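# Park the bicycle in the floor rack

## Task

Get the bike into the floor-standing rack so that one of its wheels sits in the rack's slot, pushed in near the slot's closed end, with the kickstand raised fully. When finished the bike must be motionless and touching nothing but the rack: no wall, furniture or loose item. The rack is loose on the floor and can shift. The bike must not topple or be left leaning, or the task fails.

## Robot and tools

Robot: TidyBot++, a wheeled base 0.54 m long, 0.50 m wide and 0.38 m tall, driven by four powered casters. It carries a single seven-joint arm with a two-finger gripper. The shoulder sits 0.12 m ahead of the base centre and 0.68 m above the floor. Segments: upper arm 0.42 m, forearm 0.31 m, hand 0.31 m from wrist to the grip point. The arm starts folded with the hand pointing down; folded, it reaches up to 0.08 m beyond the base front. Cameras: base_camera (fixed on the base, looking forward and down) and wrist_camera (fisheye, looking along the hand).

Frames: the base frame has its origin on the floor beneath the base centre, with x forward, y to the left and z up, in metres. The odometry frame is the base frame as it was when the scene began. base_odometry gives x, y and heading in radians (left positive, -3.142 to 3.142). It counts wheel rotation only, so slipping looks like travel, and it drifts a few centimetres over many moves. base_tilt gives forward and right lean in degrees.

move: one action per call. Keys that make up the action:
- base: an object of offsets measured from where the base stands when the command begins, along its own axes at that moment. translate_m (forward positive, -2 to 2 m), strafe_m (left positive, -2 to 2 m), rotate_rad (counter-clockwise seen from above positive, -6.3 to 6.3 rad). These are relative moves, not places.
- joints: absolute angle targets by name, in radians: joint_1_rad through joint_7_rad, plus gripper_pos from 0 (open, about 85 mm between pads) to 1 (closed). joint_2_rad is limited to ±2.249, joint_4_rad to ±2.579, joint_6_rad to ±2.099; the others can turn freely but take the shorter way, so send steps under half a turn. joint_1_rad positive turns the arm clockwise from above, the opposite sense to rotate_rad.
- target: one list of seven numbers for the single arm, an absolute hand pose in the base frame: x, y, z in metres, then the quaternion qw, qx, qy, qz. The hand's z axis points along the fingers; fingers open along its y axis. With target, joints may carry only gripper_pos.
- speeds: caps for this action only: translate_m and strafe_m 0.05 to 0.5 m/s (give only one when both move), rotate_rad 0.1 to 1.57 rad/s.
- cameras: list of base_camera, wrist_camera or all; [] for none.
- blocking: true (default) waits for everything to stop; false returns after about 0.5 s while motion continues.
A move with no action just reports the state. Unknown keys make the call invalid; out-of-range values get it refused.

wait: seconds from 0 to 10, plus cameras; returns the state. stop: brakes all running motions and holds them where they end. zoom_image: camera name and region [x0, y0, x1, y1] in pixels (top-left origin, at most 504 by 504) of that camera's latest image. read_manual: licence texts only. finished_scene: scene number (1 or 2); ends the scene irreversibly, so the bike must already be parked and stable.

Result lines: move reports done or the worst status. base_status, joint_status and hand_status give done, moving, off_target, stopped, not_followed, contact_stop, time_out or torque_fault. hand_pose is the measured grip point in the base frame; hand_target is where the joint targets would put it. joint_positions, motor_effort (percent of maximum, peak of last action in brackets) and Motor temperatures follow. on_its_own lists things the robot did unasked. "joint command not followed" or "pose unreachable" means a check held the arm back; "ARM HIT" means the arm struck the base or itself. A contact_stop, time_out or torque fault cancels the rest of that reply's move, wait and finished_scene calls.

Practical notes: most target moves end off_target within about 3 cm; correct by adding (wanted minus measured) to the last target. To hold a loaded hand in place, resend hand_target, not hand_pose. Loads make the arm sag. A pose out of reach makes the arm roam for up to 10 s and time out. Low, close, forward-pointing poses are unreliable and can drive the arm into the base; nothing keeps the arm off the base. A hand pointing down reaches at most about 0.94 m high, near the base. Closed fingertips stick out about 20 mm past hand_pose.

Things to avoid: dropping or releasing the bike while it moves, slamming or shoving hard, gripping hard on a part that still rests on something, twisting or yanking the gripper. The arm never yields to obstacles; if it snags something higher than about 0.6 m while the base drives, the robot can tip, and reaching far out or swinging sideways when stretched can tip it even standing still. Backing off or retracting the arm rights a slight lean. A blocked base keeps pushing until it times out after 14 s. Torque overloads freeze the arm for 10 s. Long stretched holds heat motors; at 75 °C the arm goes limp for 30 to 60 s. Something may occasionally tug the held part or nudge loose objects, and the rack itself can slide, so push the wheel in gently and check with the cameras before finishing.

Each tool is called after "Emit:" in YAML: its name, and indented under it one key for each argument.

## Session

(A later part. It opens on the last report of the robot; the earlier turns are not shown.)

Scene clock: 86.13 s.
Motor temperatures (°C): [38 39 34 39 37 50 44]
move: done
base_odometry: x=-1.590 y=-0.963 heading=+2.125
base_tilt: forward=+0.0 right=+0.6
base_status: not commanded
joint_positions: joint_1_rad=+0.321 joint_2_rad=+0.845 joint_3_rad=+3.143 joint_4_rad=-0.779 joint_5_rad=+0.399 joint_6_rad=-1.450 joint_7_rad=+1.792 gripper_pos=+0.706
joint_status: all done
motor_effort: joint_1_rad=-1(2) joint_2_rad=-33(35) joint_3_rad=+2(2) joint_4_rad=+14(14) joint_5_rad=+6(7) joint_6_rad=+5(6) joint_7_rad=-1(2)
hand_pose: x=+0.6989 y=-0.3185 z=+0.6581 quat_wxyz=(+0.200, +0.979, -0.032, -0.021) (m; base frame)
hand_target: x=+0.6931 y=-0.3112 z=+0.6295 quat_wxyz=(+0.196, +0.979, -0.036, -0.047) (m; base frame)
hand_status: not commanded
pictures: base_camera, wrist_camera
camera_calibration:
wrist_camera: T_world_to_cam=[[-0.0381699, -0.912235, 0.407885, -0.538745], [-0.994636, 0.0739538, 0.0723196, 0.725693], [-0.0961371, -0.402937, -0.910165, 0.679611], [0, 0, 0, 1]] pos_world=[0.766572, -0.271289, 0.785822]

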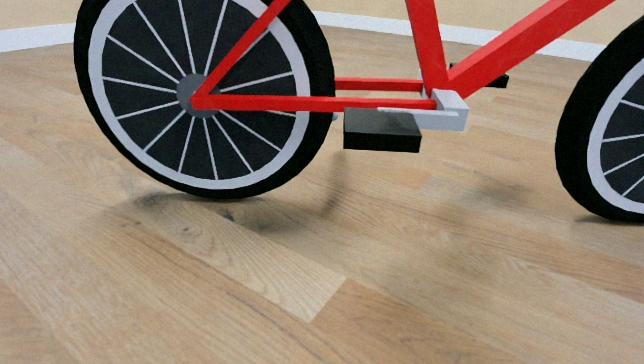

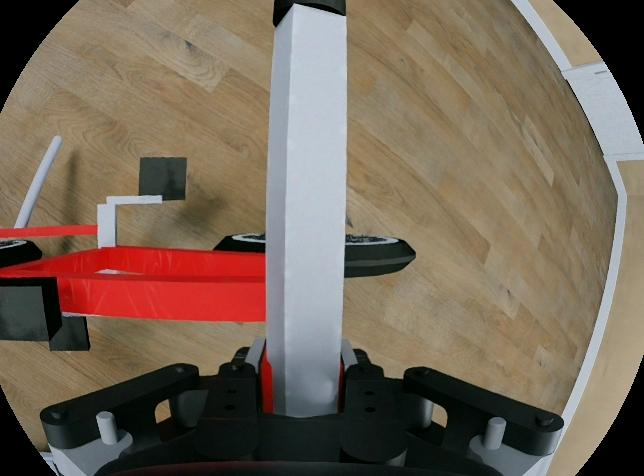

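Emit:
move:
  joints: {"joint_7_rad": 2.03}
  cameras: []

Emit:
move:
  base: {"strafe_m": -0.165, "translate_m": 0.045}
  speeds: {"strafe_m": 0.15}
  cameras: []

Emit:
move:
  joints: {"joint_7_rad": 1.76}

Scene clock: 87.27 s.
Motor temperatures (°C): [38 39 34 39 37 50 44]
move: done
base_odometry: x=-1.590 y=-0.963 heading=+2.125
base_tilt: forward=+0.0 right=+0.6
base_status: not commanded
joint_positions: joint_1_rad=+0.318 joint_2_rad=+0.846 joint_3_rad=+3.143 joint_4_rad=-0.779 joint_5_rad=+0.403 joint_6_rad=-1.446 joint_7_rad=+2.004 gripper_pos=+0.706
joint_status: all done
motor_effort: joint_1_rad=+0(2) joint_2_rad=-38(40) joint_3_rad=+0(2) joint_4_rad=+13(14) joint_5_rad=+0(6) joint_6_rad=+0(5) joint_7_rad=+1(2)
hand_pose: x=+0.7005 y=-0.3188 z=+0.6582 quat_wxyz=(+0.199, +0.976, +0.074, -0.041) (m; base frame)
hand_target: x=+0.6931 y=-0.3112 z=+0.6295 quat_wxyz=(+0.188, +0.975, +0.096, -0.073) (m; base frame)
hand_status: not commanded
pictures: none
No camera images: "cameras" was empty.

Scene clock: 89.40 s.
Motor temperatures (°C): [38 39 34 39 37 50 44]
move: done
base_odometry: x=-1.473 y=-0.838 heading=+2.126
base_tilt: forward=+0.0 right=+0.6
base_status: done
joint_positions: joint_1_rad=+0.319 joint_2_rad=+0.845 joint_3_rad=+3.144 joint_4_rad=-0.779 joint_5_rad=+0.403 joint_6_rad=-1.454 joint_7_rad=+2.004 gripper_pos=+0.706
joint_status: not commanded
motor_effort: joint_1_rad=-1(6) joint_2_rad=-37(40) joint_3_rad=+0(3) joint_4_rad=+14(16) joint_5_rad=+0(4) joint_6_rad=+5(5) joint_7_rad=+0(1)
hand_pose: x=+0.6981 y=-0.3186 z=+0.6586 quat_wxyz=(+0.198, +0.977, +0.072, -0.044) (m; base frame)
hand_target: x=+0.6931 y=-0.3112 z=+0.6295 quat_wxyz=(+0.188, +0.975, +0.096, -0.073) (m; base frame)
hand_status: not commanded
pictures: none
No camera images: "cameras" was empty.

Scene clock: 90.20 s.
Motor temperatures (°C): [38 39 34 39 37 50 44]
move: done
base_odometry: x=-1.473 y=-0.838 heading=+2.126
base_tilt: forward=+0.0 right=+0.6
base_status: not commanded
joint_positions: joint_1_rad=+0.319 joint_2_rad=+0.845 joint_3_rad=+3.144 joint_4_rad=-0.779 joint_5_rad=+0.403 joint_6_rad=-1.454 joint_7_rad=+1.788 gripper_pos=+0.706
joint_status: all done
motor_effort: joint_1_rad=-1(2) joint_2_rad=-34(36) joint_3_rad=+2(3) joint_4_rad=+13(15) joint_5_rad=+5(7) joint_6_rad=+5(6) joint_7_rad=+0(2)
hand_pose: x=+0.6982 y=-0.3184 z=+0.6586 quat_wxyz=(+0.201, +0.979, -0.034, -0.023) (m; base frame)
hand_target: x=+0.6931 y=-0.3112 z=+0.6295 quat_wxyz=(+0.196, +0.979, -0.036, -0.047) (m; base frame)
hand_status: not commanded
pictures: base_camera, wrist_camera
camera_calibration:
wrist_camera: T_world_to_cam=[[-0.040378, -0.910745, 0.41099, -0.538915], [-0.994202, 0.0776484, 0.0743912, 0.724485], [-0.0996642, -0.405603, -0.908599, 0.680636], [0, 0, 0, 1]] pos_world=[0.766359, -0.271001, 0.786019]

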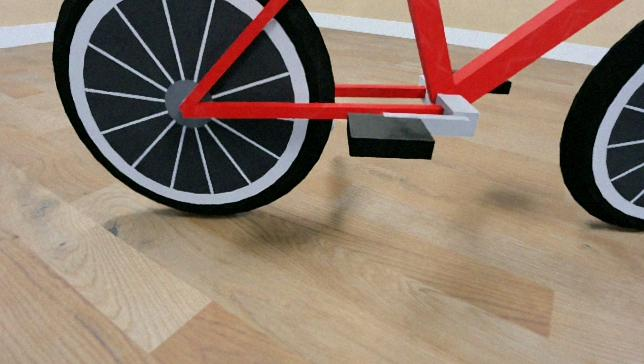

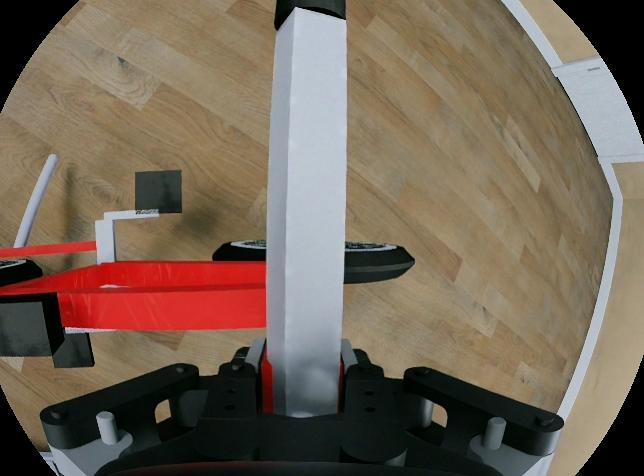

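Emit:
move:
  base: {"strafe_m": 0.35}
  speeds: {"strafe_m": 0.15}

Scene clock: 94.13 s.
Motor temperatures (°C): [38 39 34 39 37 50 44]
move: done
base_odometry: x=-1.771 y=-1.022 heading=+2.126
base_tilt: forward=+0.0 right=+0.6
base_status: done
joint_positions: joint_1_rad=+0.301 joint_2_rad=+0.845 joint_3_rad=+3.138 joint_4_rad=-0.778 joint_5_rad=+0.403 joint_6_rad=-1.459 joint_7_rad=+1.788 gripper_pos=+0.706
joint_status: not commanded
motor_effort: joint_1_rad=+1(7) joint_2_rad=-36(40) joint_3_rad=+3(6) joint_4_rad=+12(15) joint_5_rad=+4(10) joint_6_rad=-2(5) joint_7_rad=+0(1)
hand_pose: x=+0.7035 y=-0.3051 z=+0.6585 quat_wxyz=(+0.199, +0.980, -0.024, -0.022) (m; base frame)
hand_target: x=+0.6931 y=-0.3112 z=+0.6295 quat_wxyz=(+0.196, +0.979, -0.036, -0.047) (m; base frame)
hand_status: not commanded
pictures: base_camera, wrist_camera
camera_calibration:
wrist_camera: T_world_to_cam=[[-0.0213312, -0.913588, 0.406082, -0.53759], [-0.995324, 0.0576772, 0.0774763, 0.721403], [-0.094203, -0.402531, -0.910546, 0.684794], [0, 0, 0, 1]] pos_world=[0.771072, -0.257093, 0.785951]

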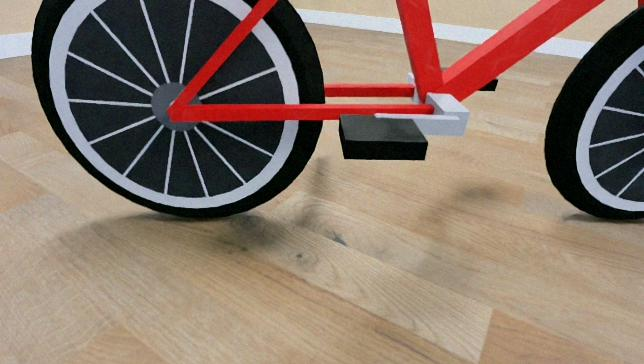

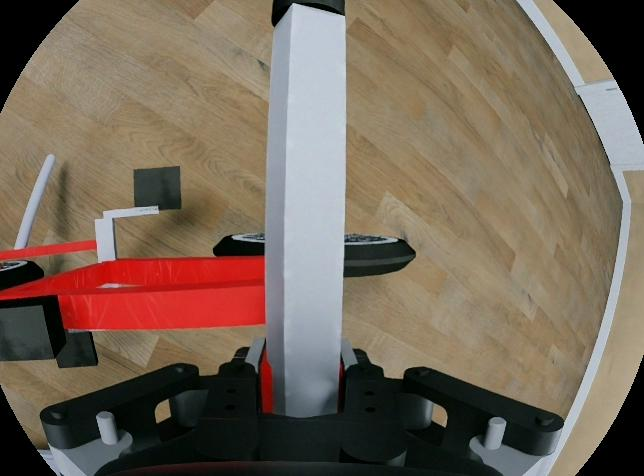

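Emit:
move:
  joints: {"joint_7_rad": 2.05}
  cameras: []

Emit:
move:
  base: {"strafe_m": -0.292, "translate_m": 0.0675}
  speeds: {"strafe_m": 0.15}

Emit:
move:
  joints: {"joint_7_rad": 1.735}
  cameras: []

Emit:
move:
  base: {"strafe_m": -0.299, "translate_m": -0.026}
  speeds: {"strafe_m": 0.15}

Emit:
move:
  joints: {"joint_7_rad": 1.85}

Scene clock: 95.53 s.
Motor temperatures (°C): [38 39 34 39 37 50 44]
move: done
base_odometry: x=-1.771 y=-1.022 heading=+2.126
base_tilt: forward=+0.0 right=+0.6
base_status: not commanded
joint_positions: joint_1_rad=+0.301 joint_2_rad=+0.845 joint_3_rad=+3.138 joint_4_rad=-0.778 joint_5_rad=+0.404 joint_6_rad=-1.459 joint_7_rad=+2.021 gripper_pos=+0.706
joint_status: all done
motor_effort: joint_1_rad=+1(2) joint_2_rad=-39(41) joint_3_rad=+0(2) joint_4_rad=+13(13) joint_5_rad=-1(5) joint_6_rad=-3(3) joint_7_rad=+1(2)
hand_pose: x=+0.7034 y=-0.3054 z=+0.6585 quat_wxyz=(+0.195, +0.976, +0.091, -0.045) (m; base frame)
hand_target: x=+0.6931 y=-0.3112 z=+0.6295 quat_wxyz=(+0.187, +0.974, +0.106, -0.074) (m; base frame)
hand_status: not commanded
pictures: none
No camera images: "cameras" was empty.

Scene clock: 98.53 s.
Motor temperatures (°C): [38 39 34 39 37 50 44]
move: done
base_odometry: x=-1.559 y=-0.811 heading=+2.126
base_tilt: forward=+0.0 right=+0.6
base_status: done
joint_positions: joint_1_rad=+0.311 joint_2_rad=+0.845 joint_3_rad=+3.140 joint_4_rad=-0.779 joint_5_rad=+0.404 joint_6_rad=-1.455 joint_7_rad=+2.021 gripper_pos=+0.706
joint_status: not commanded
motor_effort: joint_1_rad=+0(6) joint_2_rad=-40(44) joint_3_rad=+0(3) joint_4_rad=+15(16) joint_5_rad=+0(4) joint_6_rad=+2(4) joint_7_rad=+0(2)
hand_pose: x=+0.7012 y=-0.3123 z=+0.6584 quat_wxyz=(+0.196, +0.976, +0.086, -0.045) (m; base frame)
hand_target: x=+0.6931 y=-0.3112 z=+0.6295 quat_wxyz=(+0.187, +0.974, +0.106, -0.074) (m; base frame)
hand_status: not commanded
pictures: base_camera, wrist_camera
camera_calibration:
wrist_camera: T_world_to_cam=[[0.200506, -0.898758, 0.389913, -0.684454], [-0.975481, -0.146286, 0.164432, 0.58467], [-0.0907462, -0.413322, -0.906052, 0.672881], [0, 0, 0, 1]] pos_world=[0.768633, -0.251513, 0.780404]

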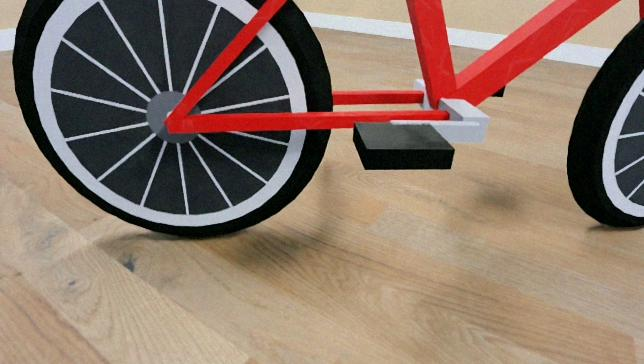

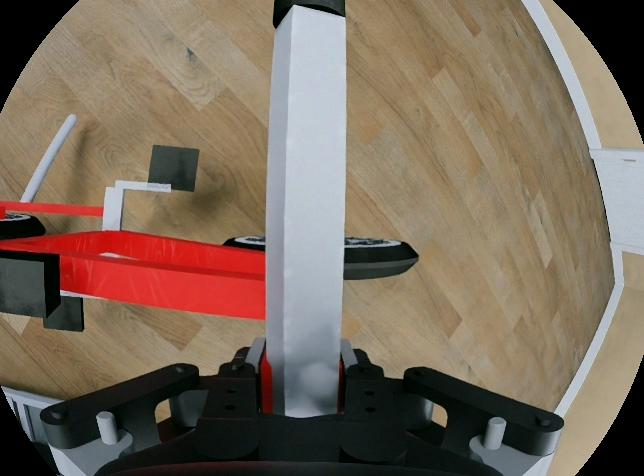

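Scene clock: 99.33 s.
Motor temperatures (°C): [38 40 34 39 37 50 44]
move: done
base_odometry: x=-1.559 y=-0.811 heading=+2.126
base_tilt: forward=+0.0 right=+0.6
base_status: not commanded
joint_positions: joint_1_rad=+0.311 joint_2_rad=+0.845 joint_3_rad=+3.140 joint_4_rad=-0.779 joint_5_rad=+0.403 joint_6_rad=-1.455 joint_7_rad=+1.764 gripper_pos=+0.706
joint_status: all done
motor_effort: joint_1_rad=+0(1) joint_2_rad=-37(39) joint_3_rad=+3(3) joint_4_rad=+14(15) joint_5_rad=+7(8) joint_6_rad=+3(4) joint_7_rad=+0(1)
hand_pose: x=+0.7012 y=-0.3121 z=+0.6584 quat_wxyz=(+0.200, +0.979, -0.040, -0.019) (m; base frame)
hand_target: x=+0.6931 y=-0.3112 z=+0.6295 quat_wxyz=(+0.197, +0.978, -0.048, -0.044) (m; base frame)
hand_status: not commanded
pictures: none
No camera images: "cameras" was empty.

Scene clock: 102.40 s.
Motor temperatures (°C): [38 40 34 39 37 50 44]
move: done
base_odometry: x=-1.291 y=-0.675 heading=+2.126
base_tilt: forward=+0.0 right=+0.6
base_status: done
joint_positions: joint_1_rad=+0.313 joint_2_rad=+0.845 joint_3_rad=+3.135 joint_4_rad=-0.777 joint_5_rad=+0.403 joint_6_rad=-1.453 joint_7_rad=+1.764 gripper_pos=+0.706
joint_status: not commanded
motor_effort: joint_1_rad=+0(7) joint_2_rad=-39(40) joint_3_rad=+2(6) joint_4_rad=+14(15) joint_5_rad=+4(8) joint_6_rad=+1(6) joint_7_rad=+1(1)
hand_pose: x=+0.7024 y=-0.3116 z=+0.6587 quat_wxyz=(+0.199, +0.979, -0.039, -0.017) (m; base frame)
hand_target: x=+0.6931 y=-0.3112 z=+0.6295 quat_wxyz=(+0.197, +0.978, -0.048, -0.044) (m; base frame)
hand_status: not commanded
pictures: base_camera, wrist_camera
camera_calibration:
wrist_camera: T_world_to_cam=[[-0.0544593, -0.911775, 0.407062, -0.520467], [-0.994284, 0.0870095, 0.0618703, 0.739358], [-0.0918301, -0.401366, -0.911302, 0.681429], [0, 0, 0, 1]] pos_world=[0.769363, -0.265377, 0.787106]

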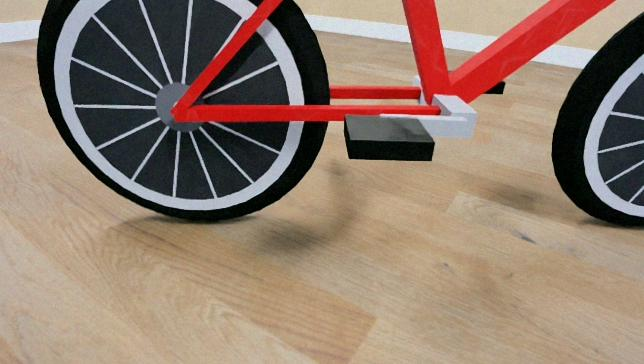

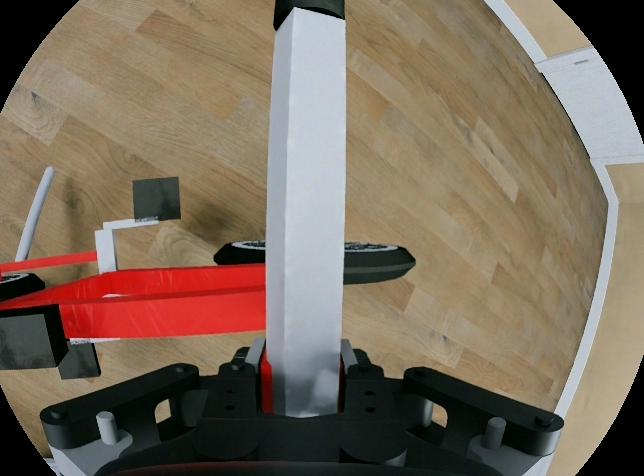

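Scene clock: 103.10 s.
Motor temperatures (°C): [38 40 34 39 37 50 44]
move: done
base_odometry: x=-1.291 y=-0.675 heading=+2.126
base_tilt: forward=+0.0 right=+0.6
base_status: not commanded
joint_positions: joint_1_rad=+0.312 joint_2_rad=+0.845 joint_3_rad=+3.135 joint_4_rad=-0.777 joint_5_rad=+0.403 joint_6_rad=-1.453 joint_7_rad=+1.842 gripper_pos=+0.706
joint_status: all done
motor_effort: joint_1_rad=+1(1) joint_2_rad=-40(40) joint_3_rad=+2(3) joint_4_rad=+13(14) joint_5_rad=+5(6) joint_6_rad=-1(3) joint_7_rad=+1(1)
hand_pose: x=+0.7027 y=-0.3115 z=+0.6587 quat_wxyz=(+0.198, +0.980, -0.001, -0.025) (m; base frame)
hand_target: x=+0.6931 y=-0.3112 z=+0.6295 quat_wxyz=(+0.194, +0.979, +0.008, -0.055) (m; base frame)
hand_status: not commanded
pictures: base_camera, wrist_camera
camera_calibration:
wrist_camera: T_world_to_cam=[[0.0229799, -0.914365, 0.404237, -0.573727], [-0.995711, 0.0153151, 0.0912458, 0.699001], [-0.089623, -0.4046, -0.910091, 0.678168], [0, 0, 0, 1]] pos_world=[0.769966, -0.260915, 0.785336]

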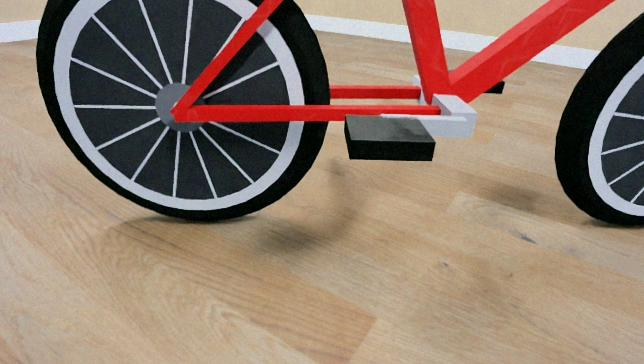

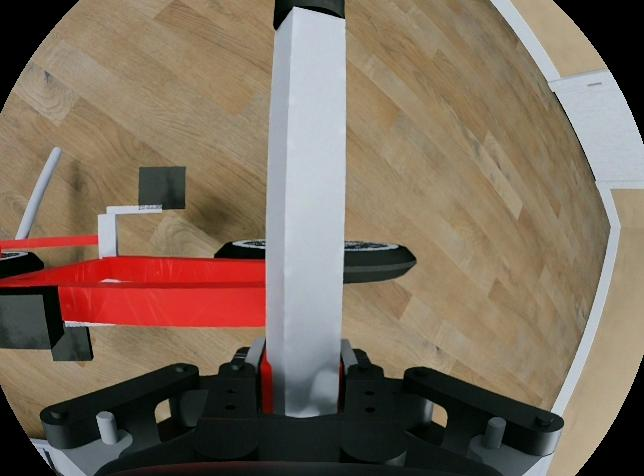

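Emit:
move:
  base: {"strafe_m": 0.4, "translate_m": -0.012}
  speeds: {"strafe_m": 0.15}

Scene clock: 106.97 s.
Motor temperatures (°C): [38 40 34 39 37 50 44]
move: done
base_odometry: x=-1.624 y=-0.896 heading=+2.126
base_tilt: forward=+0.0 right=+0.6
base_status: done
joint_positions: joint_1_rad=+0.300 joint_2_rad=+0.845 joint_3_rad=+3.135 joint_4_rad=-0.777 joint_5_rad=+0.403 joint_6_rad=-1.457 joint_7_rad=+1.842 gripper_pos=+0.706
joint_status: not commanded
motor_effort: joint_1_rad=+1(7) joint_2_rad=-38(42) joint_3_rad=+3(5) joint_4_rad=+12(15) joint_5_rad=+5(8) joint_6_rad=-3(5) joint_7_rad=+1(1)
hand_pose: x=+0.7052 y=-0.3041 z=+0.6585 quat_wxyz=(+0.198, +0.980, +0.004, -0.026) (m; base frame)
hand_target: x=+0.6931 y=-0.3112 z=+0.6295 quat_wxyz=(+0.194, +0.979, +0.008, -0.055) (m; base frame)
hand_status: not commanded
pictures: base_camera, wrist_camera
camera_calibration:
wrist_camera: T_world_to_cam=[[0.0341874, -0.914496, 0.403147, -0.574131], [-0.995443, 0.00477178, 0.0952392, 0.695326], [-0.0890196, -0.404566, -0.910166, 0.680819], [0, 0, 0, 1]] pos_world=[0.772392, -0.252922, 0.784895]

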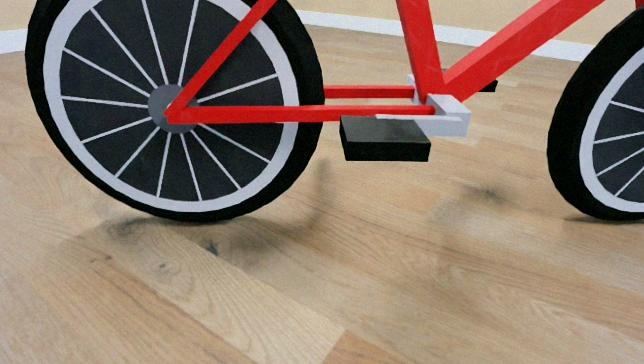

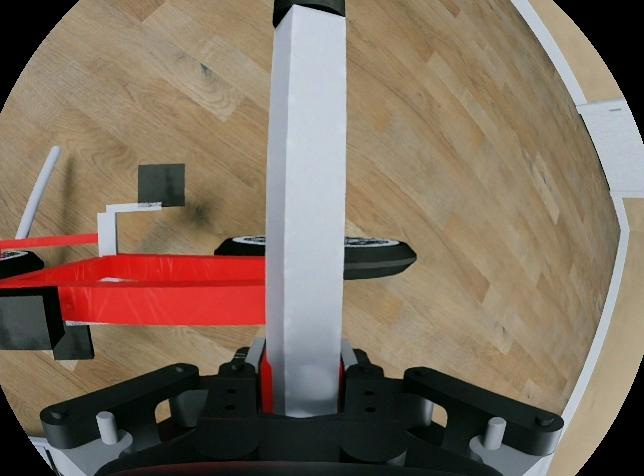

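Emit:
move:
  joints: {"joint_7_rad": 1.93}
  cameras: []

Emit:
move:
  base: {"strafe_m": 0.3, "translate_m": -0.025}
  speeds: {"strafe_m": 0.15}

Scene clock: 107.70 s.
Motor temperatures (°C): [38 40 34 39 37 50 44]
move: done
base_odometry: x=-1.624 y=-0.896 heading=+2.126
base_tilt: forward=+0.0 right=+0.6
base_status: not commanded
joint_positions: joint_1_rad=+0.300 joint_2_rad=+0.845 joint_3_rad=+3.135 joint_4_rad=-0.777 joint_5_rad=+0.403 joint_6_rad=-1.457 joint_7_rad=+1.909 gripper_pos=+0.706
joint_status: all done
motor_effort: joint_1_rad=+1(1) joint_2_rad=-39(39) joint_3_rad=+2(3) joint_4_rad=+12(13) joint_5_rad=+2(5) joint_6_rad=-3(4) joint_7_rad=+1(2)
hand_pose: x=+0.7052 y=-0.3041 z=+0.6585 quat_wxyz=(+0.197, +0.979, +0.037, -0.032) (m; base frame)
hand_target: x=+0.6931 y=-0.3112 z=+0.6295 quat_wxyz=(+0.192, +0.978, +0.047, -0.063) (m; base frame)
hand_status: not commanded
pictures: none
No camera images: "cameras" was empty.

Scene clock: 110.70 s.
Motor temperatures (°C): [38 40 34 39 37 50 44]
move: done
base_odometry: x=-1.866 y=-1.076 heading=+2.126
base_tilt: forward=+0.0 right=+0.6
base_status: done
joint_positions: joint_1_rad=+0.304 joint_2_rad=+0.845 joint_3_rad=+3.137 joint_4_rad=-0.778 joint_5_rad=+0.403 joint_6_rad=-1.458 joint_7_rad=+1.909 gripper_pos=+0.706
joint_status: not commanded
motor_effort: joint_1_rad=+0(7) joint_2_rad=-38(43) joint_3_rad=+2(4) joint_4_rad=+12(15) joint_5_rad=+2(6) joint_6_rad=-1(5) joint_7_rad=+1(1)
hand_pose: x=+0.7032 y=-0.3068 z=+0.6584 quat_wxyz=(+0.197, +0.979, +0.035, -0.034) (m; base frame)
hand_target: x=+0.6931 y=-0.3112 z=+0.6295 quat_wxyz=(+0.192, +0.978, +0.047, -0.063) (m; base frame)
hand_status: not commanded
pictures: base_camera, wrist_camera
camera_calibration:
wrist_camera: T_world_to_cam=[[0.0972911, -0.911781, 0.398987, -0.617263], [-0.991012, -0.0517666, 0.123355, 0.654387], [-0.0918181, -0.407402, -0.908621, 0.67952], [0, 0, 0, 1]] pos_world=[0.770951, -0.252095, 0.782985]

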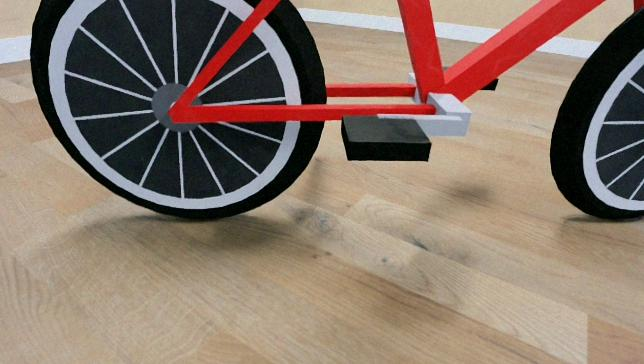

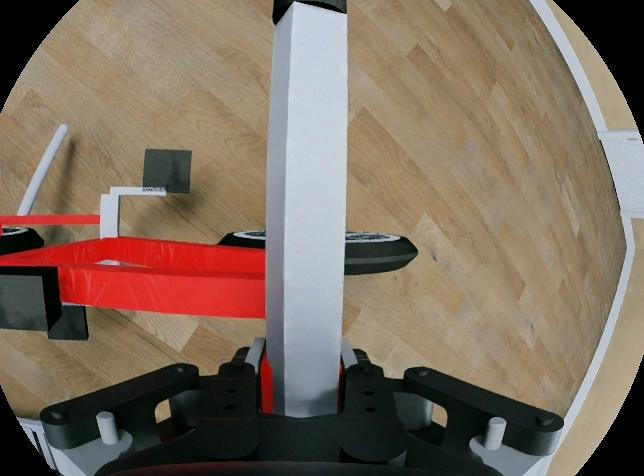

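Emit:
move:
  base: {"strafe_m": 0.2, "translate_m": -0.012}
  speeds: {"strafe_m": 0.15}

Emit:
zoom_image:
  camera: "base_camera"
  region: [0, 60, 260, 260]

Scene clock: 113.23 s.
Motor temperatures (°C): [38 40 34 39 37 50 44]
move: done
base_odometry: x=-2.030 y=-1.192 heading=+2.126
base_tilt: forward=+0.0 right=+0.6
base_status: done
joint_positions: joint_1_rad=+0.305 joint_2_rad=+0.845 joint_3_rad=+3.139 joint_4_rad=-0.778 joint_5_rad=+0.403 joint_6_rad=-1.459 joint_7_rad=+1.909 gripper_pos=+0.706
joint_status: not commanded
motor_effort: joint_1_rad=+0(7) joint_2_rad=-37(42) joint_3_rad=+2(3) joint_4_rad=+12(16) joint_5_rad=+3(5) joint_6_rad=+0(6) joint_7_rad=+1(1)
hand_pose: x=+0.7021 y=-0.3079 z=+0.6583 quat_wxyz=(+0.198, +0.979, +0.034, -0.035) (m; base frame)
hand_target: x=+0.6931 y=-0.3112 z=+0.6295 quat_wxyz=(+0.192, +0.978, +0.047, -0.063) (m; base frame)
hand_status: not commanded
pictures: base_camera, wrist_camera
camera_calibration:
wrist_camera: T_world_to_cam=[[0.0957207, -0.911725, 0.399493, -0.61738], [-0.990925, -0.049232, 0.125073, 0.652863], [-0.0943647, -0.40784, -0.908164, 0.680233], [0, 0, 0, 1]] pos_world=[0.770224, -0.253313, 0.782746]

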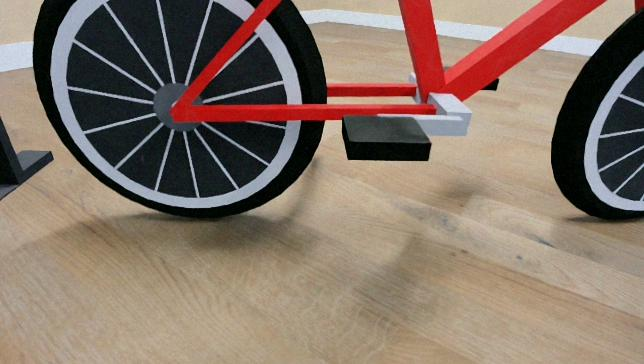

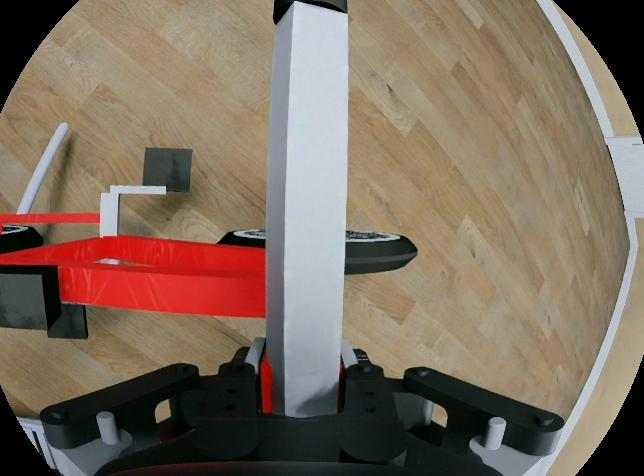

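Scaled by 1.938.

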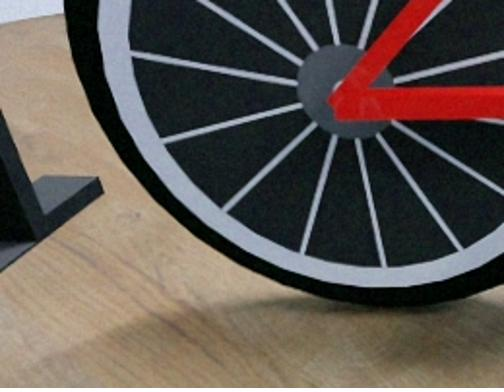

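Emit:
move:
  joints: {"joint_7_rad": 2.02}
  cameras: []

Emit:
move:
  base: {"strafe_m": 0.08, "translate_m": -0.006}
  speeds: {"strafe_m": 0.1}

Emit:
zoom_image:
  camera: "base_camera"
  region: [0, 60, 260, 260]

Scene clock: 114.13 s.
Motor temperatures (°C): [38 40 34 39 37 50 44]
move: done
base_odometry: x=-2.030 y=-1.192 heading=+2.126
base_tilt: forward=+0.0 right=+0.6
base_status: not commanded
joint_positions: joint_1_rad=+0.305 joint_2_rad=+0.845 joint_3_rad=+3.139 joint_4_rad=-0.778 joint_5_rad=+0.403 joint_6_rad=-1.459 joint_7_rad=+1.993 gripper_pos=+0.706
joint_status: all done
motor_effort: joint_1_rad=+1(1) joint_2_rad=-39(39) joint_3_rad=+0(1) joint_4_rad=+13(13) joint_5_rad=-1(3) joint_6_rad=-3(3) joint_7_rad=+1(2)
hand_pose: x=+0.7021 y=-0.3079 z=+0.6583 quat_wxyz=(+0.196, +0.977, +0.075, -0.043) (m; base frame)
hand_target: x=+0.6931 y=-0.3112 z=+0.6295 quat_wxyz=(+0.189, +0.975, +0.091, -0.072) (m; base frame)
hand_status: not commanded
pictures: none
No camera images: "cameras" was empty.

Scene clock: 115.73 s.
Motor temperatures (°C): [38 40 34 39 37 50 44]
move: done
base_odometry: x=-2.095 y=-1.239 heading=+2.126
base_tilt: forward=+0.0 right=+0.6
base_status: done
joint_positions: joint_1_rad=+0.309 joint_2_rad=+0.845 joint_3_rad=+3.141 joint_4_rad=-0.779 joint_5_rad=+0.403 joint_6_rad=-1.458 joint_7_rad=+1.993 gripper_pos=+0.706
joint_status: not commanded
motor_effort: joint_1_rad=-1(6) joint_2_rad=-38(42) joint_3_rad=-1(3) joint_4_rad=+14(16) joint_5_rad=-1(5) joint_6_rad=+2(5) joint_7_rad=+1(1)
hand_pose: x=+0.7004 y=-0.3113 z=+0.6582 quat_wxyz=(+0.197, +0.977, +0.072, -0.044) (m; base frame)
hand_target: x=+0.6931 y=-0.3112 z=+0.6295 quat_wxyz=(+0.189, +0.975, +0.091, -0.072) (m; base frame)
hand_status: not commanded
pictures: base_camera, wrist_camera
camera_calibration:
wrist_camera: T_world_to_cam=[[0.173836, -0.903184, 0.392478, -0.667717], [-0.980149, -0.120103, 0.157741, 0.599914], [-0.0953318, -0.412108, -0.906134, 0.676679], [0, 0, 0, 1]] pos_world=[0.768588, -0.252155, 0.780595]

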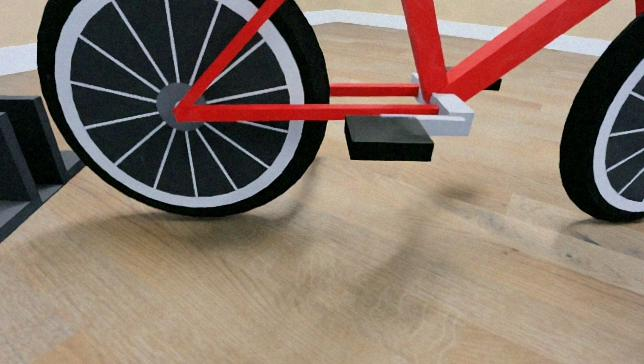

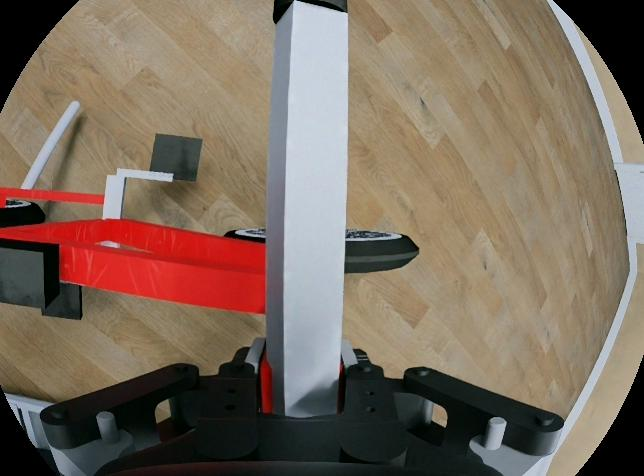

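Scaled by 1.938.

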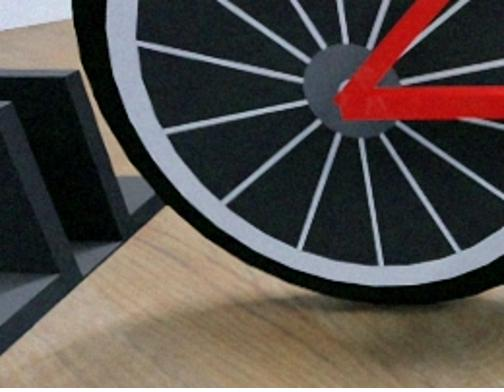

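Emit:
move:
  joints: {"joint_7_rad": 2.17}
  cameras: []

Emit:
move:
  base: {"strafe_m": -0.141, "translate_m": 0.051}
  speeds: {"strafe_m": 0.15}
  cameras: []

Emit:
move:
  joints: {"joint_7_rad": 1.64}
  cameras: []

Emit:
move:
  base: {"strafe_m": -0.147, "translate_m": -0.031}
  speeds: {"strafe_m": 0.15}

Emit:
move:
  joints: {"joint_7_rad": 1.865}

Scene clock: 116.77 s.
Motor temperatures (°C): [38 40 34 39 37 50 44]
move: done
base_odometry: x=-2.095 y=-1.239 heading=+2.126
base_tilt: forward=+0.0 right=+0.6
base_status: not commanded
joint_positions: joint_1_rad=+0.308 joint_2_rad=+0.846 joint_3_rad=+3.141 joint_4_rad=-0.779 joint_5_rad=+0.405 joint_6_rad=-1.453 joint_7_rad=+2.140 gripper_pos=+0.706
joint_status: all done
motor_effort: joint_1_rad=+0(2) joint_2_rad=-40(41) joint_3_rad=-2(2) joint_4_rad=+14(14) joint_5_rad=-3(4) joint_6_rad=-1(3) joint_7_rad=+1(2)
hand_pose: x=+0.7021 y=-0.3117 z=+0.6582 quat_wxyz=(+0.195, +0.969, +0.145, -0.056) (m; base frame)
hand_target: x=+0.6931 y=-0.3112 z=+0.6295 quat_wxyz=(+0.183, +0.966, +0.164, -0.086) (m; base frame)
hand_status: not commanded
pictures: none
No camera images: "cameras" was empty.

Scene clock: 118.77 s.
Motor temperatures (°C): [38 40 34 39 37 50 44]
move: done
base_odometry: x=-2.002 y=-1.121 heading=+2.126
base_tilt: forward=+0.0 right=+0.6
base_status: done
joint_positions: joint_1_rad=+0.308 joint_2_rad=+0.846 joint_3_rad=+3.142 joint_4_rad=-0.779 joint_5_rad=+0.405 joint_6_rad=-1.451 joint_7_rad=+2.140 gripper_pos=+0.706
joint_status: not commanded
motor_effort: joint_1_rad=+1(5) joint_2_rad=-39(43) joint_3_rad=+1(3) joint_4_rad=+14(16) joint_5_rad=+1(4) joint_6_rad=+2(4) joint_7_rad=+0(1)
hand_pose: x=+0.7026 y=-0.3121 z=+0.6581 quat_wxyz=(+0.195, +0.968, +0.145, -0.056) (m; base frame)
hand_target: x=+0.6931 y=-0.3112 z=+0.6295 quat_wxyz=(+0.183, +0.966, +0.164, -0.086) (m; base frame)
hand_status: not commanded
pictures: none
No camera images: "cameras" was empty.

Scene clock: 120.00 s.
Motor temperatures (°C): [38 40 34 39 37 50 44]
move: done
base_odometry: x=-2.002 y=-1.121 heading=+2.126
base_tilt: forward=+0.0 right=+0.6
base_status: not commanded
joint_positions: joint_1_rad=+0.308 joint_2_rad=+0.846 joint_3_rad=+3.141 joint_4_rad=-0.779 joint_5_rad=+0.405 joint_6_rad=-1.452 joint_7_rad=+1.685 gripper_pos=+0.706
joint_status: all done
motor_effort: joint_1_rad=+0(1) joint_2_rad=-37(39) joint_3_rad=+3(4) joint_4_rad=+14(14) joint_5_rad=+8(9) joint_6_rad=+3(5) joint_7_rad=+0(2)
hand_pose: x=+0.7023 y=-0.3117 z=+0.6581 quat_wxyz=(+0.202, +0.976, -0.077, -0.011) (m; base frame)
hand_target: x=+0.6931 y=-0.3112 z=+0.6295 quat_wxyz=(+0.199, +0.975, -0.094, -0.035) (m; base frame)
hand_status: not commanded
pictures: none
No camera images: "cameras" was empty.

Scene clock: 122.00 s.
Motor temperatures (°C): [38 40 34 39 37 50 44]
move: done
base_odometry: x=-1.861 y=-1.069 heading=+2.127
base_tilt: forward=+0.0 right=+0.6
base_status: done
joint_positions: joint_1_rad=+0.311 joint_2_rad=+0.845 joint_3_rad=+3.135 joint_4_rad=-0.777 joint_5_rad=+0.405 joint_6_rad=-1.450 joint_7_rad=+1.682 gripper_pos=+0.706
joint_status: not commanded
motor_effort: joint_1_rad=+1(7) joint_2_rad=-39(39) joint_3_rad=+4(6) joint_4_rad=+13(15) joint_5_rad=+7(10) joint_6_rad=+0(6) joint_7_rad=+1(1)
hand_pose: x=+0.7036 y=-0.3115 z=+0.6584 quat_wxyz=(+0.200, +0.977, -0.079, -0.008) (m; base frame)
hand_target: x=+0.6931 y=-0.3112 z=+0.6295 quat_wxyz=(+0.199, +0.975, -0.094, -0.035) (m; base frame)
hand_status: not commanded
pictures: base_camera, wrist_camera
camera_calibration:
wrist_camera: T_world_to_cam=[[-0.134594, -0.902531, 0.409051, -0.462192], [-0.986791, 0.159641, 0.0275381, 0.780557], [-0.0901552, -0.399941, -0.912096, 0.681129], [0, 0, 0, 1]] pos_world=[0.769445, -0.26934, 0.788821]

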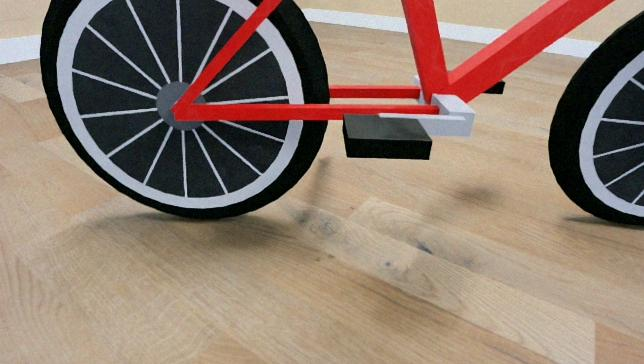

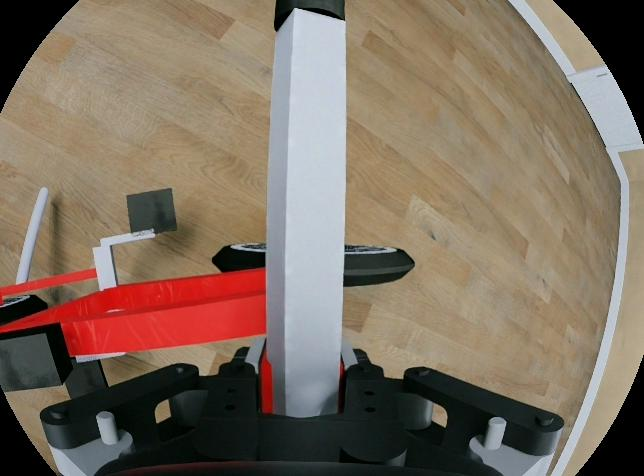

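Scene clock: 122.77 s.
Motor temperatures (°C): [38 40 34 39 37 50 44]
move: done
base_odometry: x=-1.861 y=-1.069 heading=+2.127
base_tilt: forward=+0.0 right=+0.6
base_status: not commanded
joint_positions: joint_1_rad=+0.311 joint_2_rad=+0.845 joint_3_rad=+3.135 joint_4_rad=-0.777 joint_5_rad=+0.405 joint_6_rad=-1.448 joint_7_rad=+1.847 gripper_pos=+0.706
joint_status: all done
motor_effort: joint_1_rad=+1(2) joint_2_rad=-39(41) joint_3_rad=+3(4) joint_4_rad=+13(14) joint_5_rad=+5(8) joint_6_rad=-3(4) joint_7_rad=+1(3)
hand_pose: x=+0.7045 y=-0.3115 z=+0.6585 quat_wxyz=(+0.199, +0.980, +0.003, -0.023) (m; base frame)
hand_target: x=+0.6931 y=-0.3112 z=+0.6295 quat_wxyz=(+0.194, +0.979, +0.016, -0.057) (m; base frame)
hand_status: not commanded
pictures: base_camera, wrist_camera
camera_calibration:
wrist_camera: T_world_to_cam=[[0.0301359, -0.913394, 0.405959, -0.579506], [-0.995891, 0.00726021, 0.0902642, 0.699013], [-0.0853942, -0.407011, -0.909423, 0.67393], [0, 0, 0, 1]] pos_world=[0.771155, -0.260095, 0.785047]

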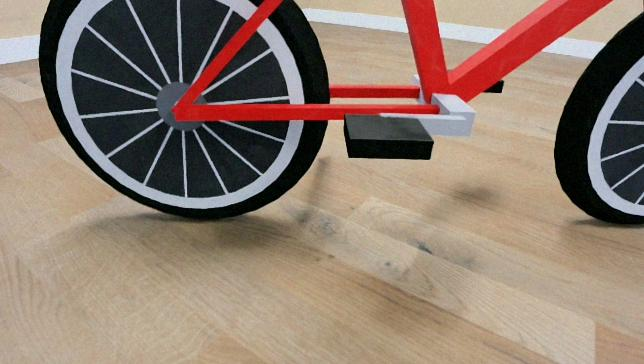

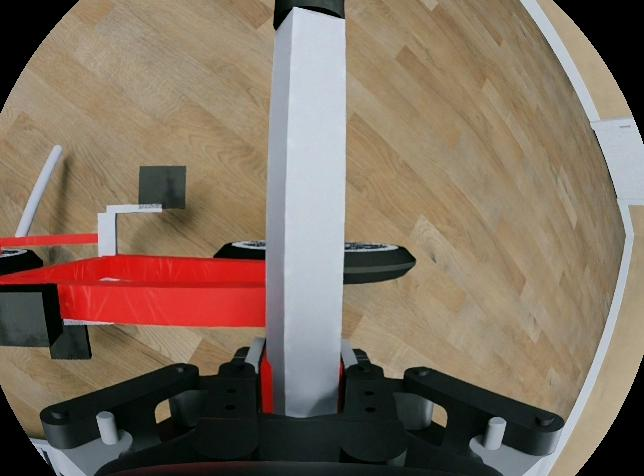

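Emit:
move:
  joints: {"joint_7_rad": 1.945}
  cameras: []

Emit:
move:
  base: {"strafe_m": 0.24, "translate_m": -0.012}
  speeds: {"strafe_m": 0.15}

Emit:
zoom_image:
  camera: "base_camera"
  region: [0, 60, 260, 260]

Scene clock: 123.60 s.
Motor temperatures (°C): [38 40 34 39 37 50 44]
move: done
base_odometry: x=-1.861 y=-1.069 heading=+2.127
base_tilt: forward=+0.0 right=+0.6
base_status: not commanded
joint_positions: joint_1_rad=+0.311 joint_2_rad=+0.845 joint_3_rad=+3.135 joint_4_rad=-0.777 joint_5_rad=+0.405 joint_6_rad=-1.448 joint_7_rad=+1.919 gripper_pos=+0.706
joint_status: all done
motor_effort: joint_1_rad=+1(2) joint_2_rad=-40(40) joint_3_rad=+2(3) joint_4_rad=+13(13) joint_5_rad=+4(5) joint_6_rad=-4(4) joint_7_rad=+1(3)
hand_pose: x=+0.7045 y=-0.3115 z=+0.6585 quat_wxyz=(+0.198, +0.979, +0.038, -0.031) (m; base frame)
hand_target: x=+0.6931 y=-0.3112 z=+0.6295 quat_wxyz=(+0.191, +0.978, +0.055, -0.065) (m; base frame)
hand_status: not commanded
pictures: none
No camera images: "cameras" was empty.

Scene clock: 126.20 s.
Motor temperatures (°C): [38 41 34 39 37 50 44]
move: done
base_odometry: x=-2.059 y=-1.207 heading=+2.127
base_tilt: forward=+0.0 right=+0.6
base_status: done
joint_positions: joint_1_rad=+0.303 joint_2_rad=+0.846 joint_3_rad=+3.137 joint_4_rad=-0.778 joint_5_rad=+0.405 joint_6_rad=-1.450 joint_7_rad=+1.919 gripper_pos=+0.706
joint_status: not commanded
motor_effort: joint_1_rad=+0(7) joint_2_rad=-37(43) joint_3_rad=+2(4) joint_4_rad=+12(16) joint_5_rad=+4(6) joint_6_rad=+0(6) joint_7_rad=+1(1)
hand_pose: x=+0.7058 y=-0.3071 z=+0.6581 quat_wxyz=(+0.199, +0.979, +0.041, -0.032) (m; base frame)
hand_target: x=+0.6931 y=-0.3112 z=+0.6295 quat_wxyz=(+0.191, +0.978, +0.055, -0.065) (m; base frame)
hand_status: not commanded
pictures: base_camera, wrist_camera
camera_calibration:
wrist_camera: T_world_to_cam=[[0.109111, -0.909529, 0.401064, -0.626714], [-0.990443, -0.0652343, 0.121517, 0.65368], [-0.0843604, -0.41049, -0.907954, 0.672725], [0, 0, 0, 1]] pos_world=[0.772566, -0.251224, 0.782723]

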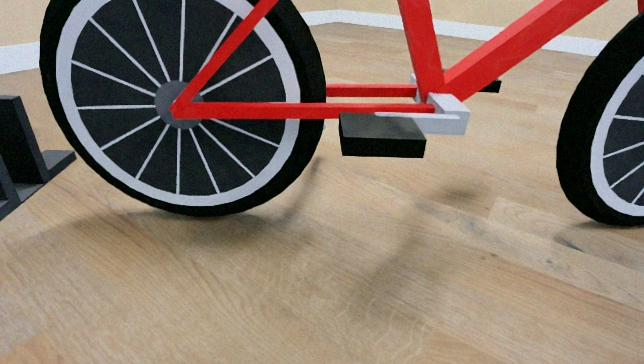

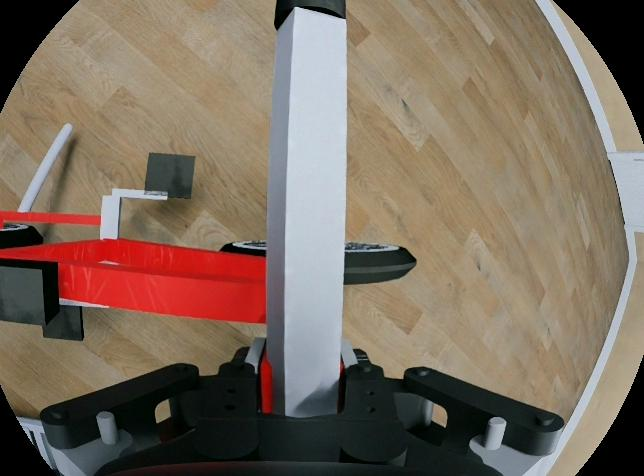

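Scaled by 1.938.

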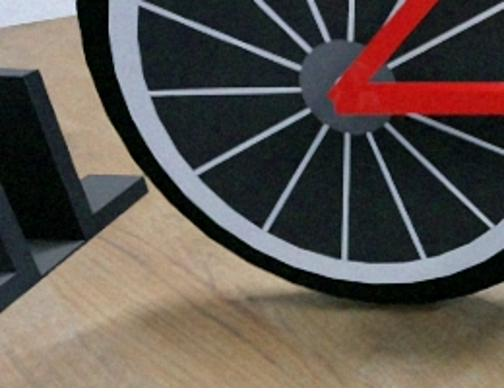

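Emit:
move:
  base: {"strafe_m": 0.1, "translate_m": -0.003}
  speeds: {"strafe_m": 0.12}

Emit:
zoom_image:
  camera: "base_camera"
  region: [0, 60, 260, 260]

Scene clock: 128.10 s.
Motor temperatures (°C): [38 41 34 39 37 50 44]
move: done
base_odometry: x=-2.142 y=-1.262 heading=+2.127
base_tilt: forward=+0.0 right=+0.6
base_status: done
joint_positions: joint_1_rad=+0.305 joint_2_rad=+0.846 joint_3_rad=+3.137 joint_4_rad=-0.778 joint_5_rad=+0.405 joint_6_rad=-1.451 joint_7_rad=+1.919 gripper_pos=+0.706
joint_status: not commanded
motor_effort: joint_1_rad=-1(5) joint_2_rad=-37(41) joint_3_rad=+1(4) joint_4_rad=+13(16) joint_5_rad=+2(6) joint_6_rad=+2(5) joint_7_rad=+0(1)
hand_pose: x=+0.7047 y=-0.3087 z=+0.6581 quat_wxyz=(+0.199, +0.979, +0.040, -0.032) (m; base frame)
hand_target: x=+0.6931 y=-0.3112 z=+0.6295 quat_wxyz=(+0.191, +0.978, +0.055, -0.065) (m; base frame)
hand_status: not commanded
pictures: base_camera, wrist_camera
camera_calibration:
wrist_camera: T_world_to_cam=[[0.106628, -0.909809, 0.401096, -0.626412], [-0.990547, -0.0621863, 0.122271, 0.653006], [-0.0863002, -0.410342, -0.907839, 0.673283], [0, 0, 0, 1]] pos_world=[0.77173, -0.253031, 0.782641]

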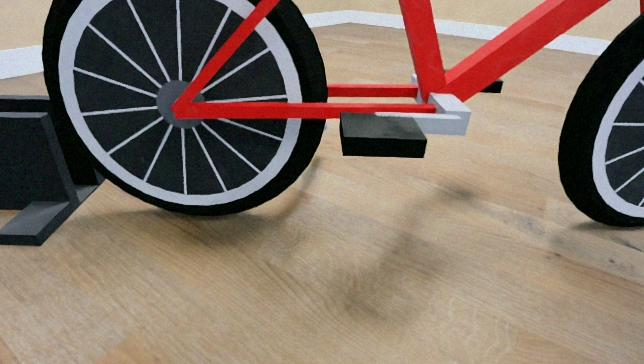

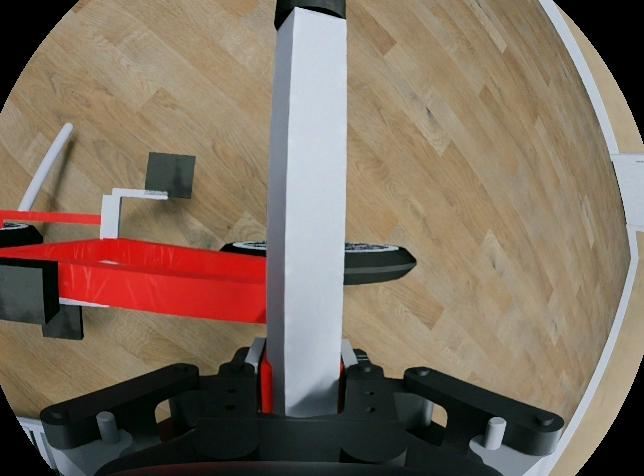

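Scaled by 1.938.

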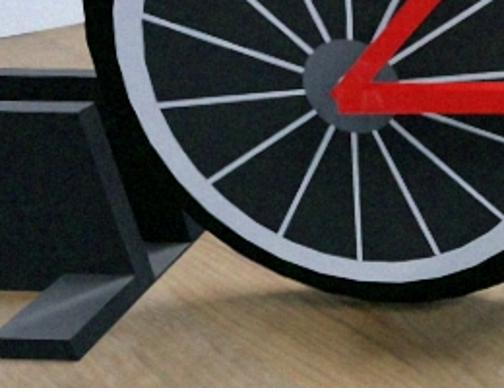

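Emit:
move:
  joints: {"joint_7_rad": 1.86}
  cameras: []

Emit:
move:
  base: {"strafe_m": 0.1}
  speeds: {"strafe_m": 0.12}

Emit:
zoom_image:
  camera: "base_camera"
  region: [0, 60, 260, 260]

Scene clock: 128.97 s.
Motor temperatures (°C): [38 41 34 39 37 50 44]
move: done
base_odometry: x=-2.142 y=-1.262 heading=+2.127
base_tilt: forward=+0.0 right=+0.6
base_status: not commanded
joint_positions: joint_1_rad=+0.306 joint_2_rad=+0.846 joint_3_rad=+3.137 joint_4_rad=-0.778 joint_5_rad=+0.405 joint_6_rad=-1.452 joint_7_rad=+1.867 gripper_pos=+0.706
joint_status: all done
motor_effort: joint_1_rad=-1(2) joint_2_rad=-36(37) joint_3_rad=+1(2) joint_4_rad=+13(14) joint_5_rad=+2(4) joint_6_rad=+4(5) joint_7_rad=+0(1)
hand_pose: x=+0.7044 y=-0.3087 z=+0.6580 quat_wxyz=(+0.199, +0.979, +0.014, -0.027) (m; base frame)
hand_target: x=+0.6931 y=-0.3112 z=+0.6295 quat_wxyz=(+0.194, +0.979, +0.013, -0.056) (m; base frame)
hand_status: not commanded
pictures: none
No camera images: "cameras" was empty.

Scene clock: 130.37 s.
Motor temperatures (°C): [38 41 34 39 37 50 44]
move: done
base_odometry: x=-2.227 y=-1.315 heading=+2.127
base_tilt: forward=+0.0 right=+0.6
base_status: done
joint_positions: joint_1_rad=+0.350 joint_2_rad=+0.848 joint_3_rad=+3.146 joint_4_rad=-0.776 joint_5_rad=+0.405 joint_6_rad=-1.448 joint_7_rad=+1.867 gripper_pos=+0.706
joint_status: not commanded
motor_effort: joint_1_rad=-7(12) joint_2_rad=-38(44) joint_3_rad=-1(5) joint_4_rad=+13(14) joint_5_rad=+2(4) joint_6_rad=+1(6) joint_7_rad=+0(1)
hand_pose: x=+0.6894 y=-0.3387 z=+0.6582 quat_wxyz=(+0.202, +0.979, -0.011, -0.032) (m; base frame)
hand_target: x=+0.6931 y=-0.3112 z=+0.6295 quat_wxyz=(+0.194, +0.979, +0.013, -0.056) (m; base frame)
hand_status: not commanded
pictures: base_camera, wrist_camera
camera_calibration:
wrist_camera: T_world_to_cam=[[0.00866075, -0.911413, 0.411401, -0.591908], [-0.994109, 0.0366043, 0.102021, 0.685248], [-0.108042, -0.409861, -0.905727, 0.673534], [0, 0, 0, 1]] pos_world=[0.759108, -0.2885, 0.78364]

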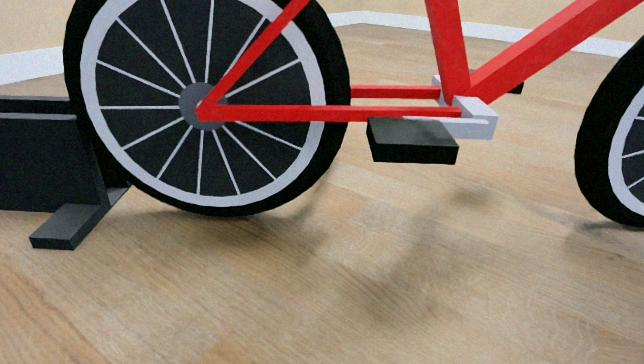

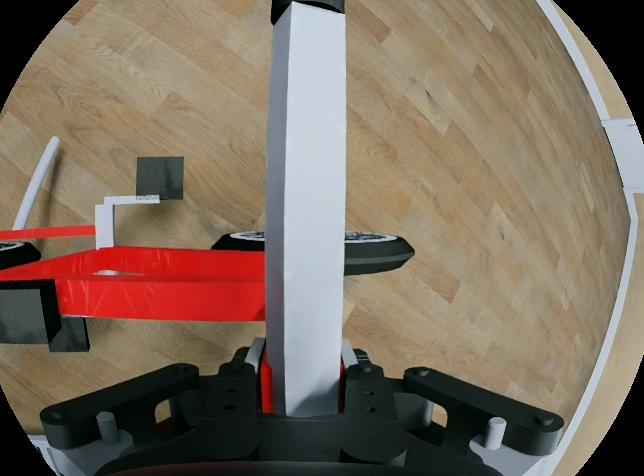

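Scaled by 1.938.

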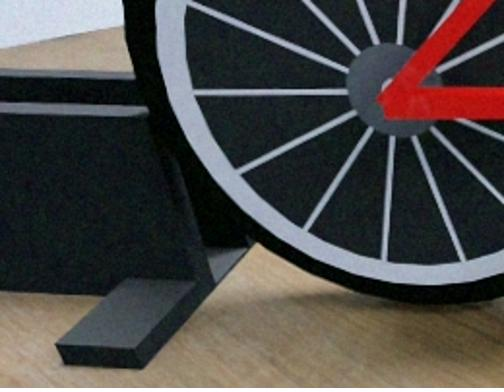

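Emit:
zoom_image:
  camera: "base_camera"
  region: [30, 80, 160, 220]

Scaled by 3.600.

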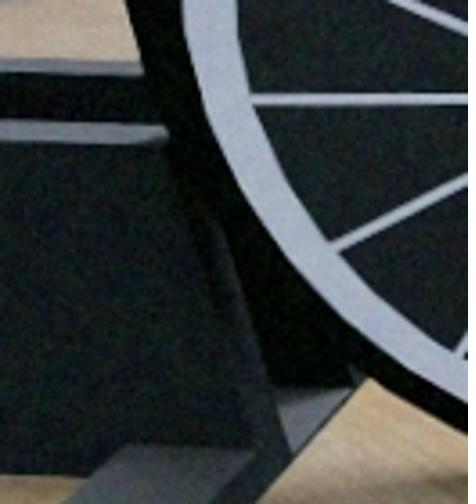

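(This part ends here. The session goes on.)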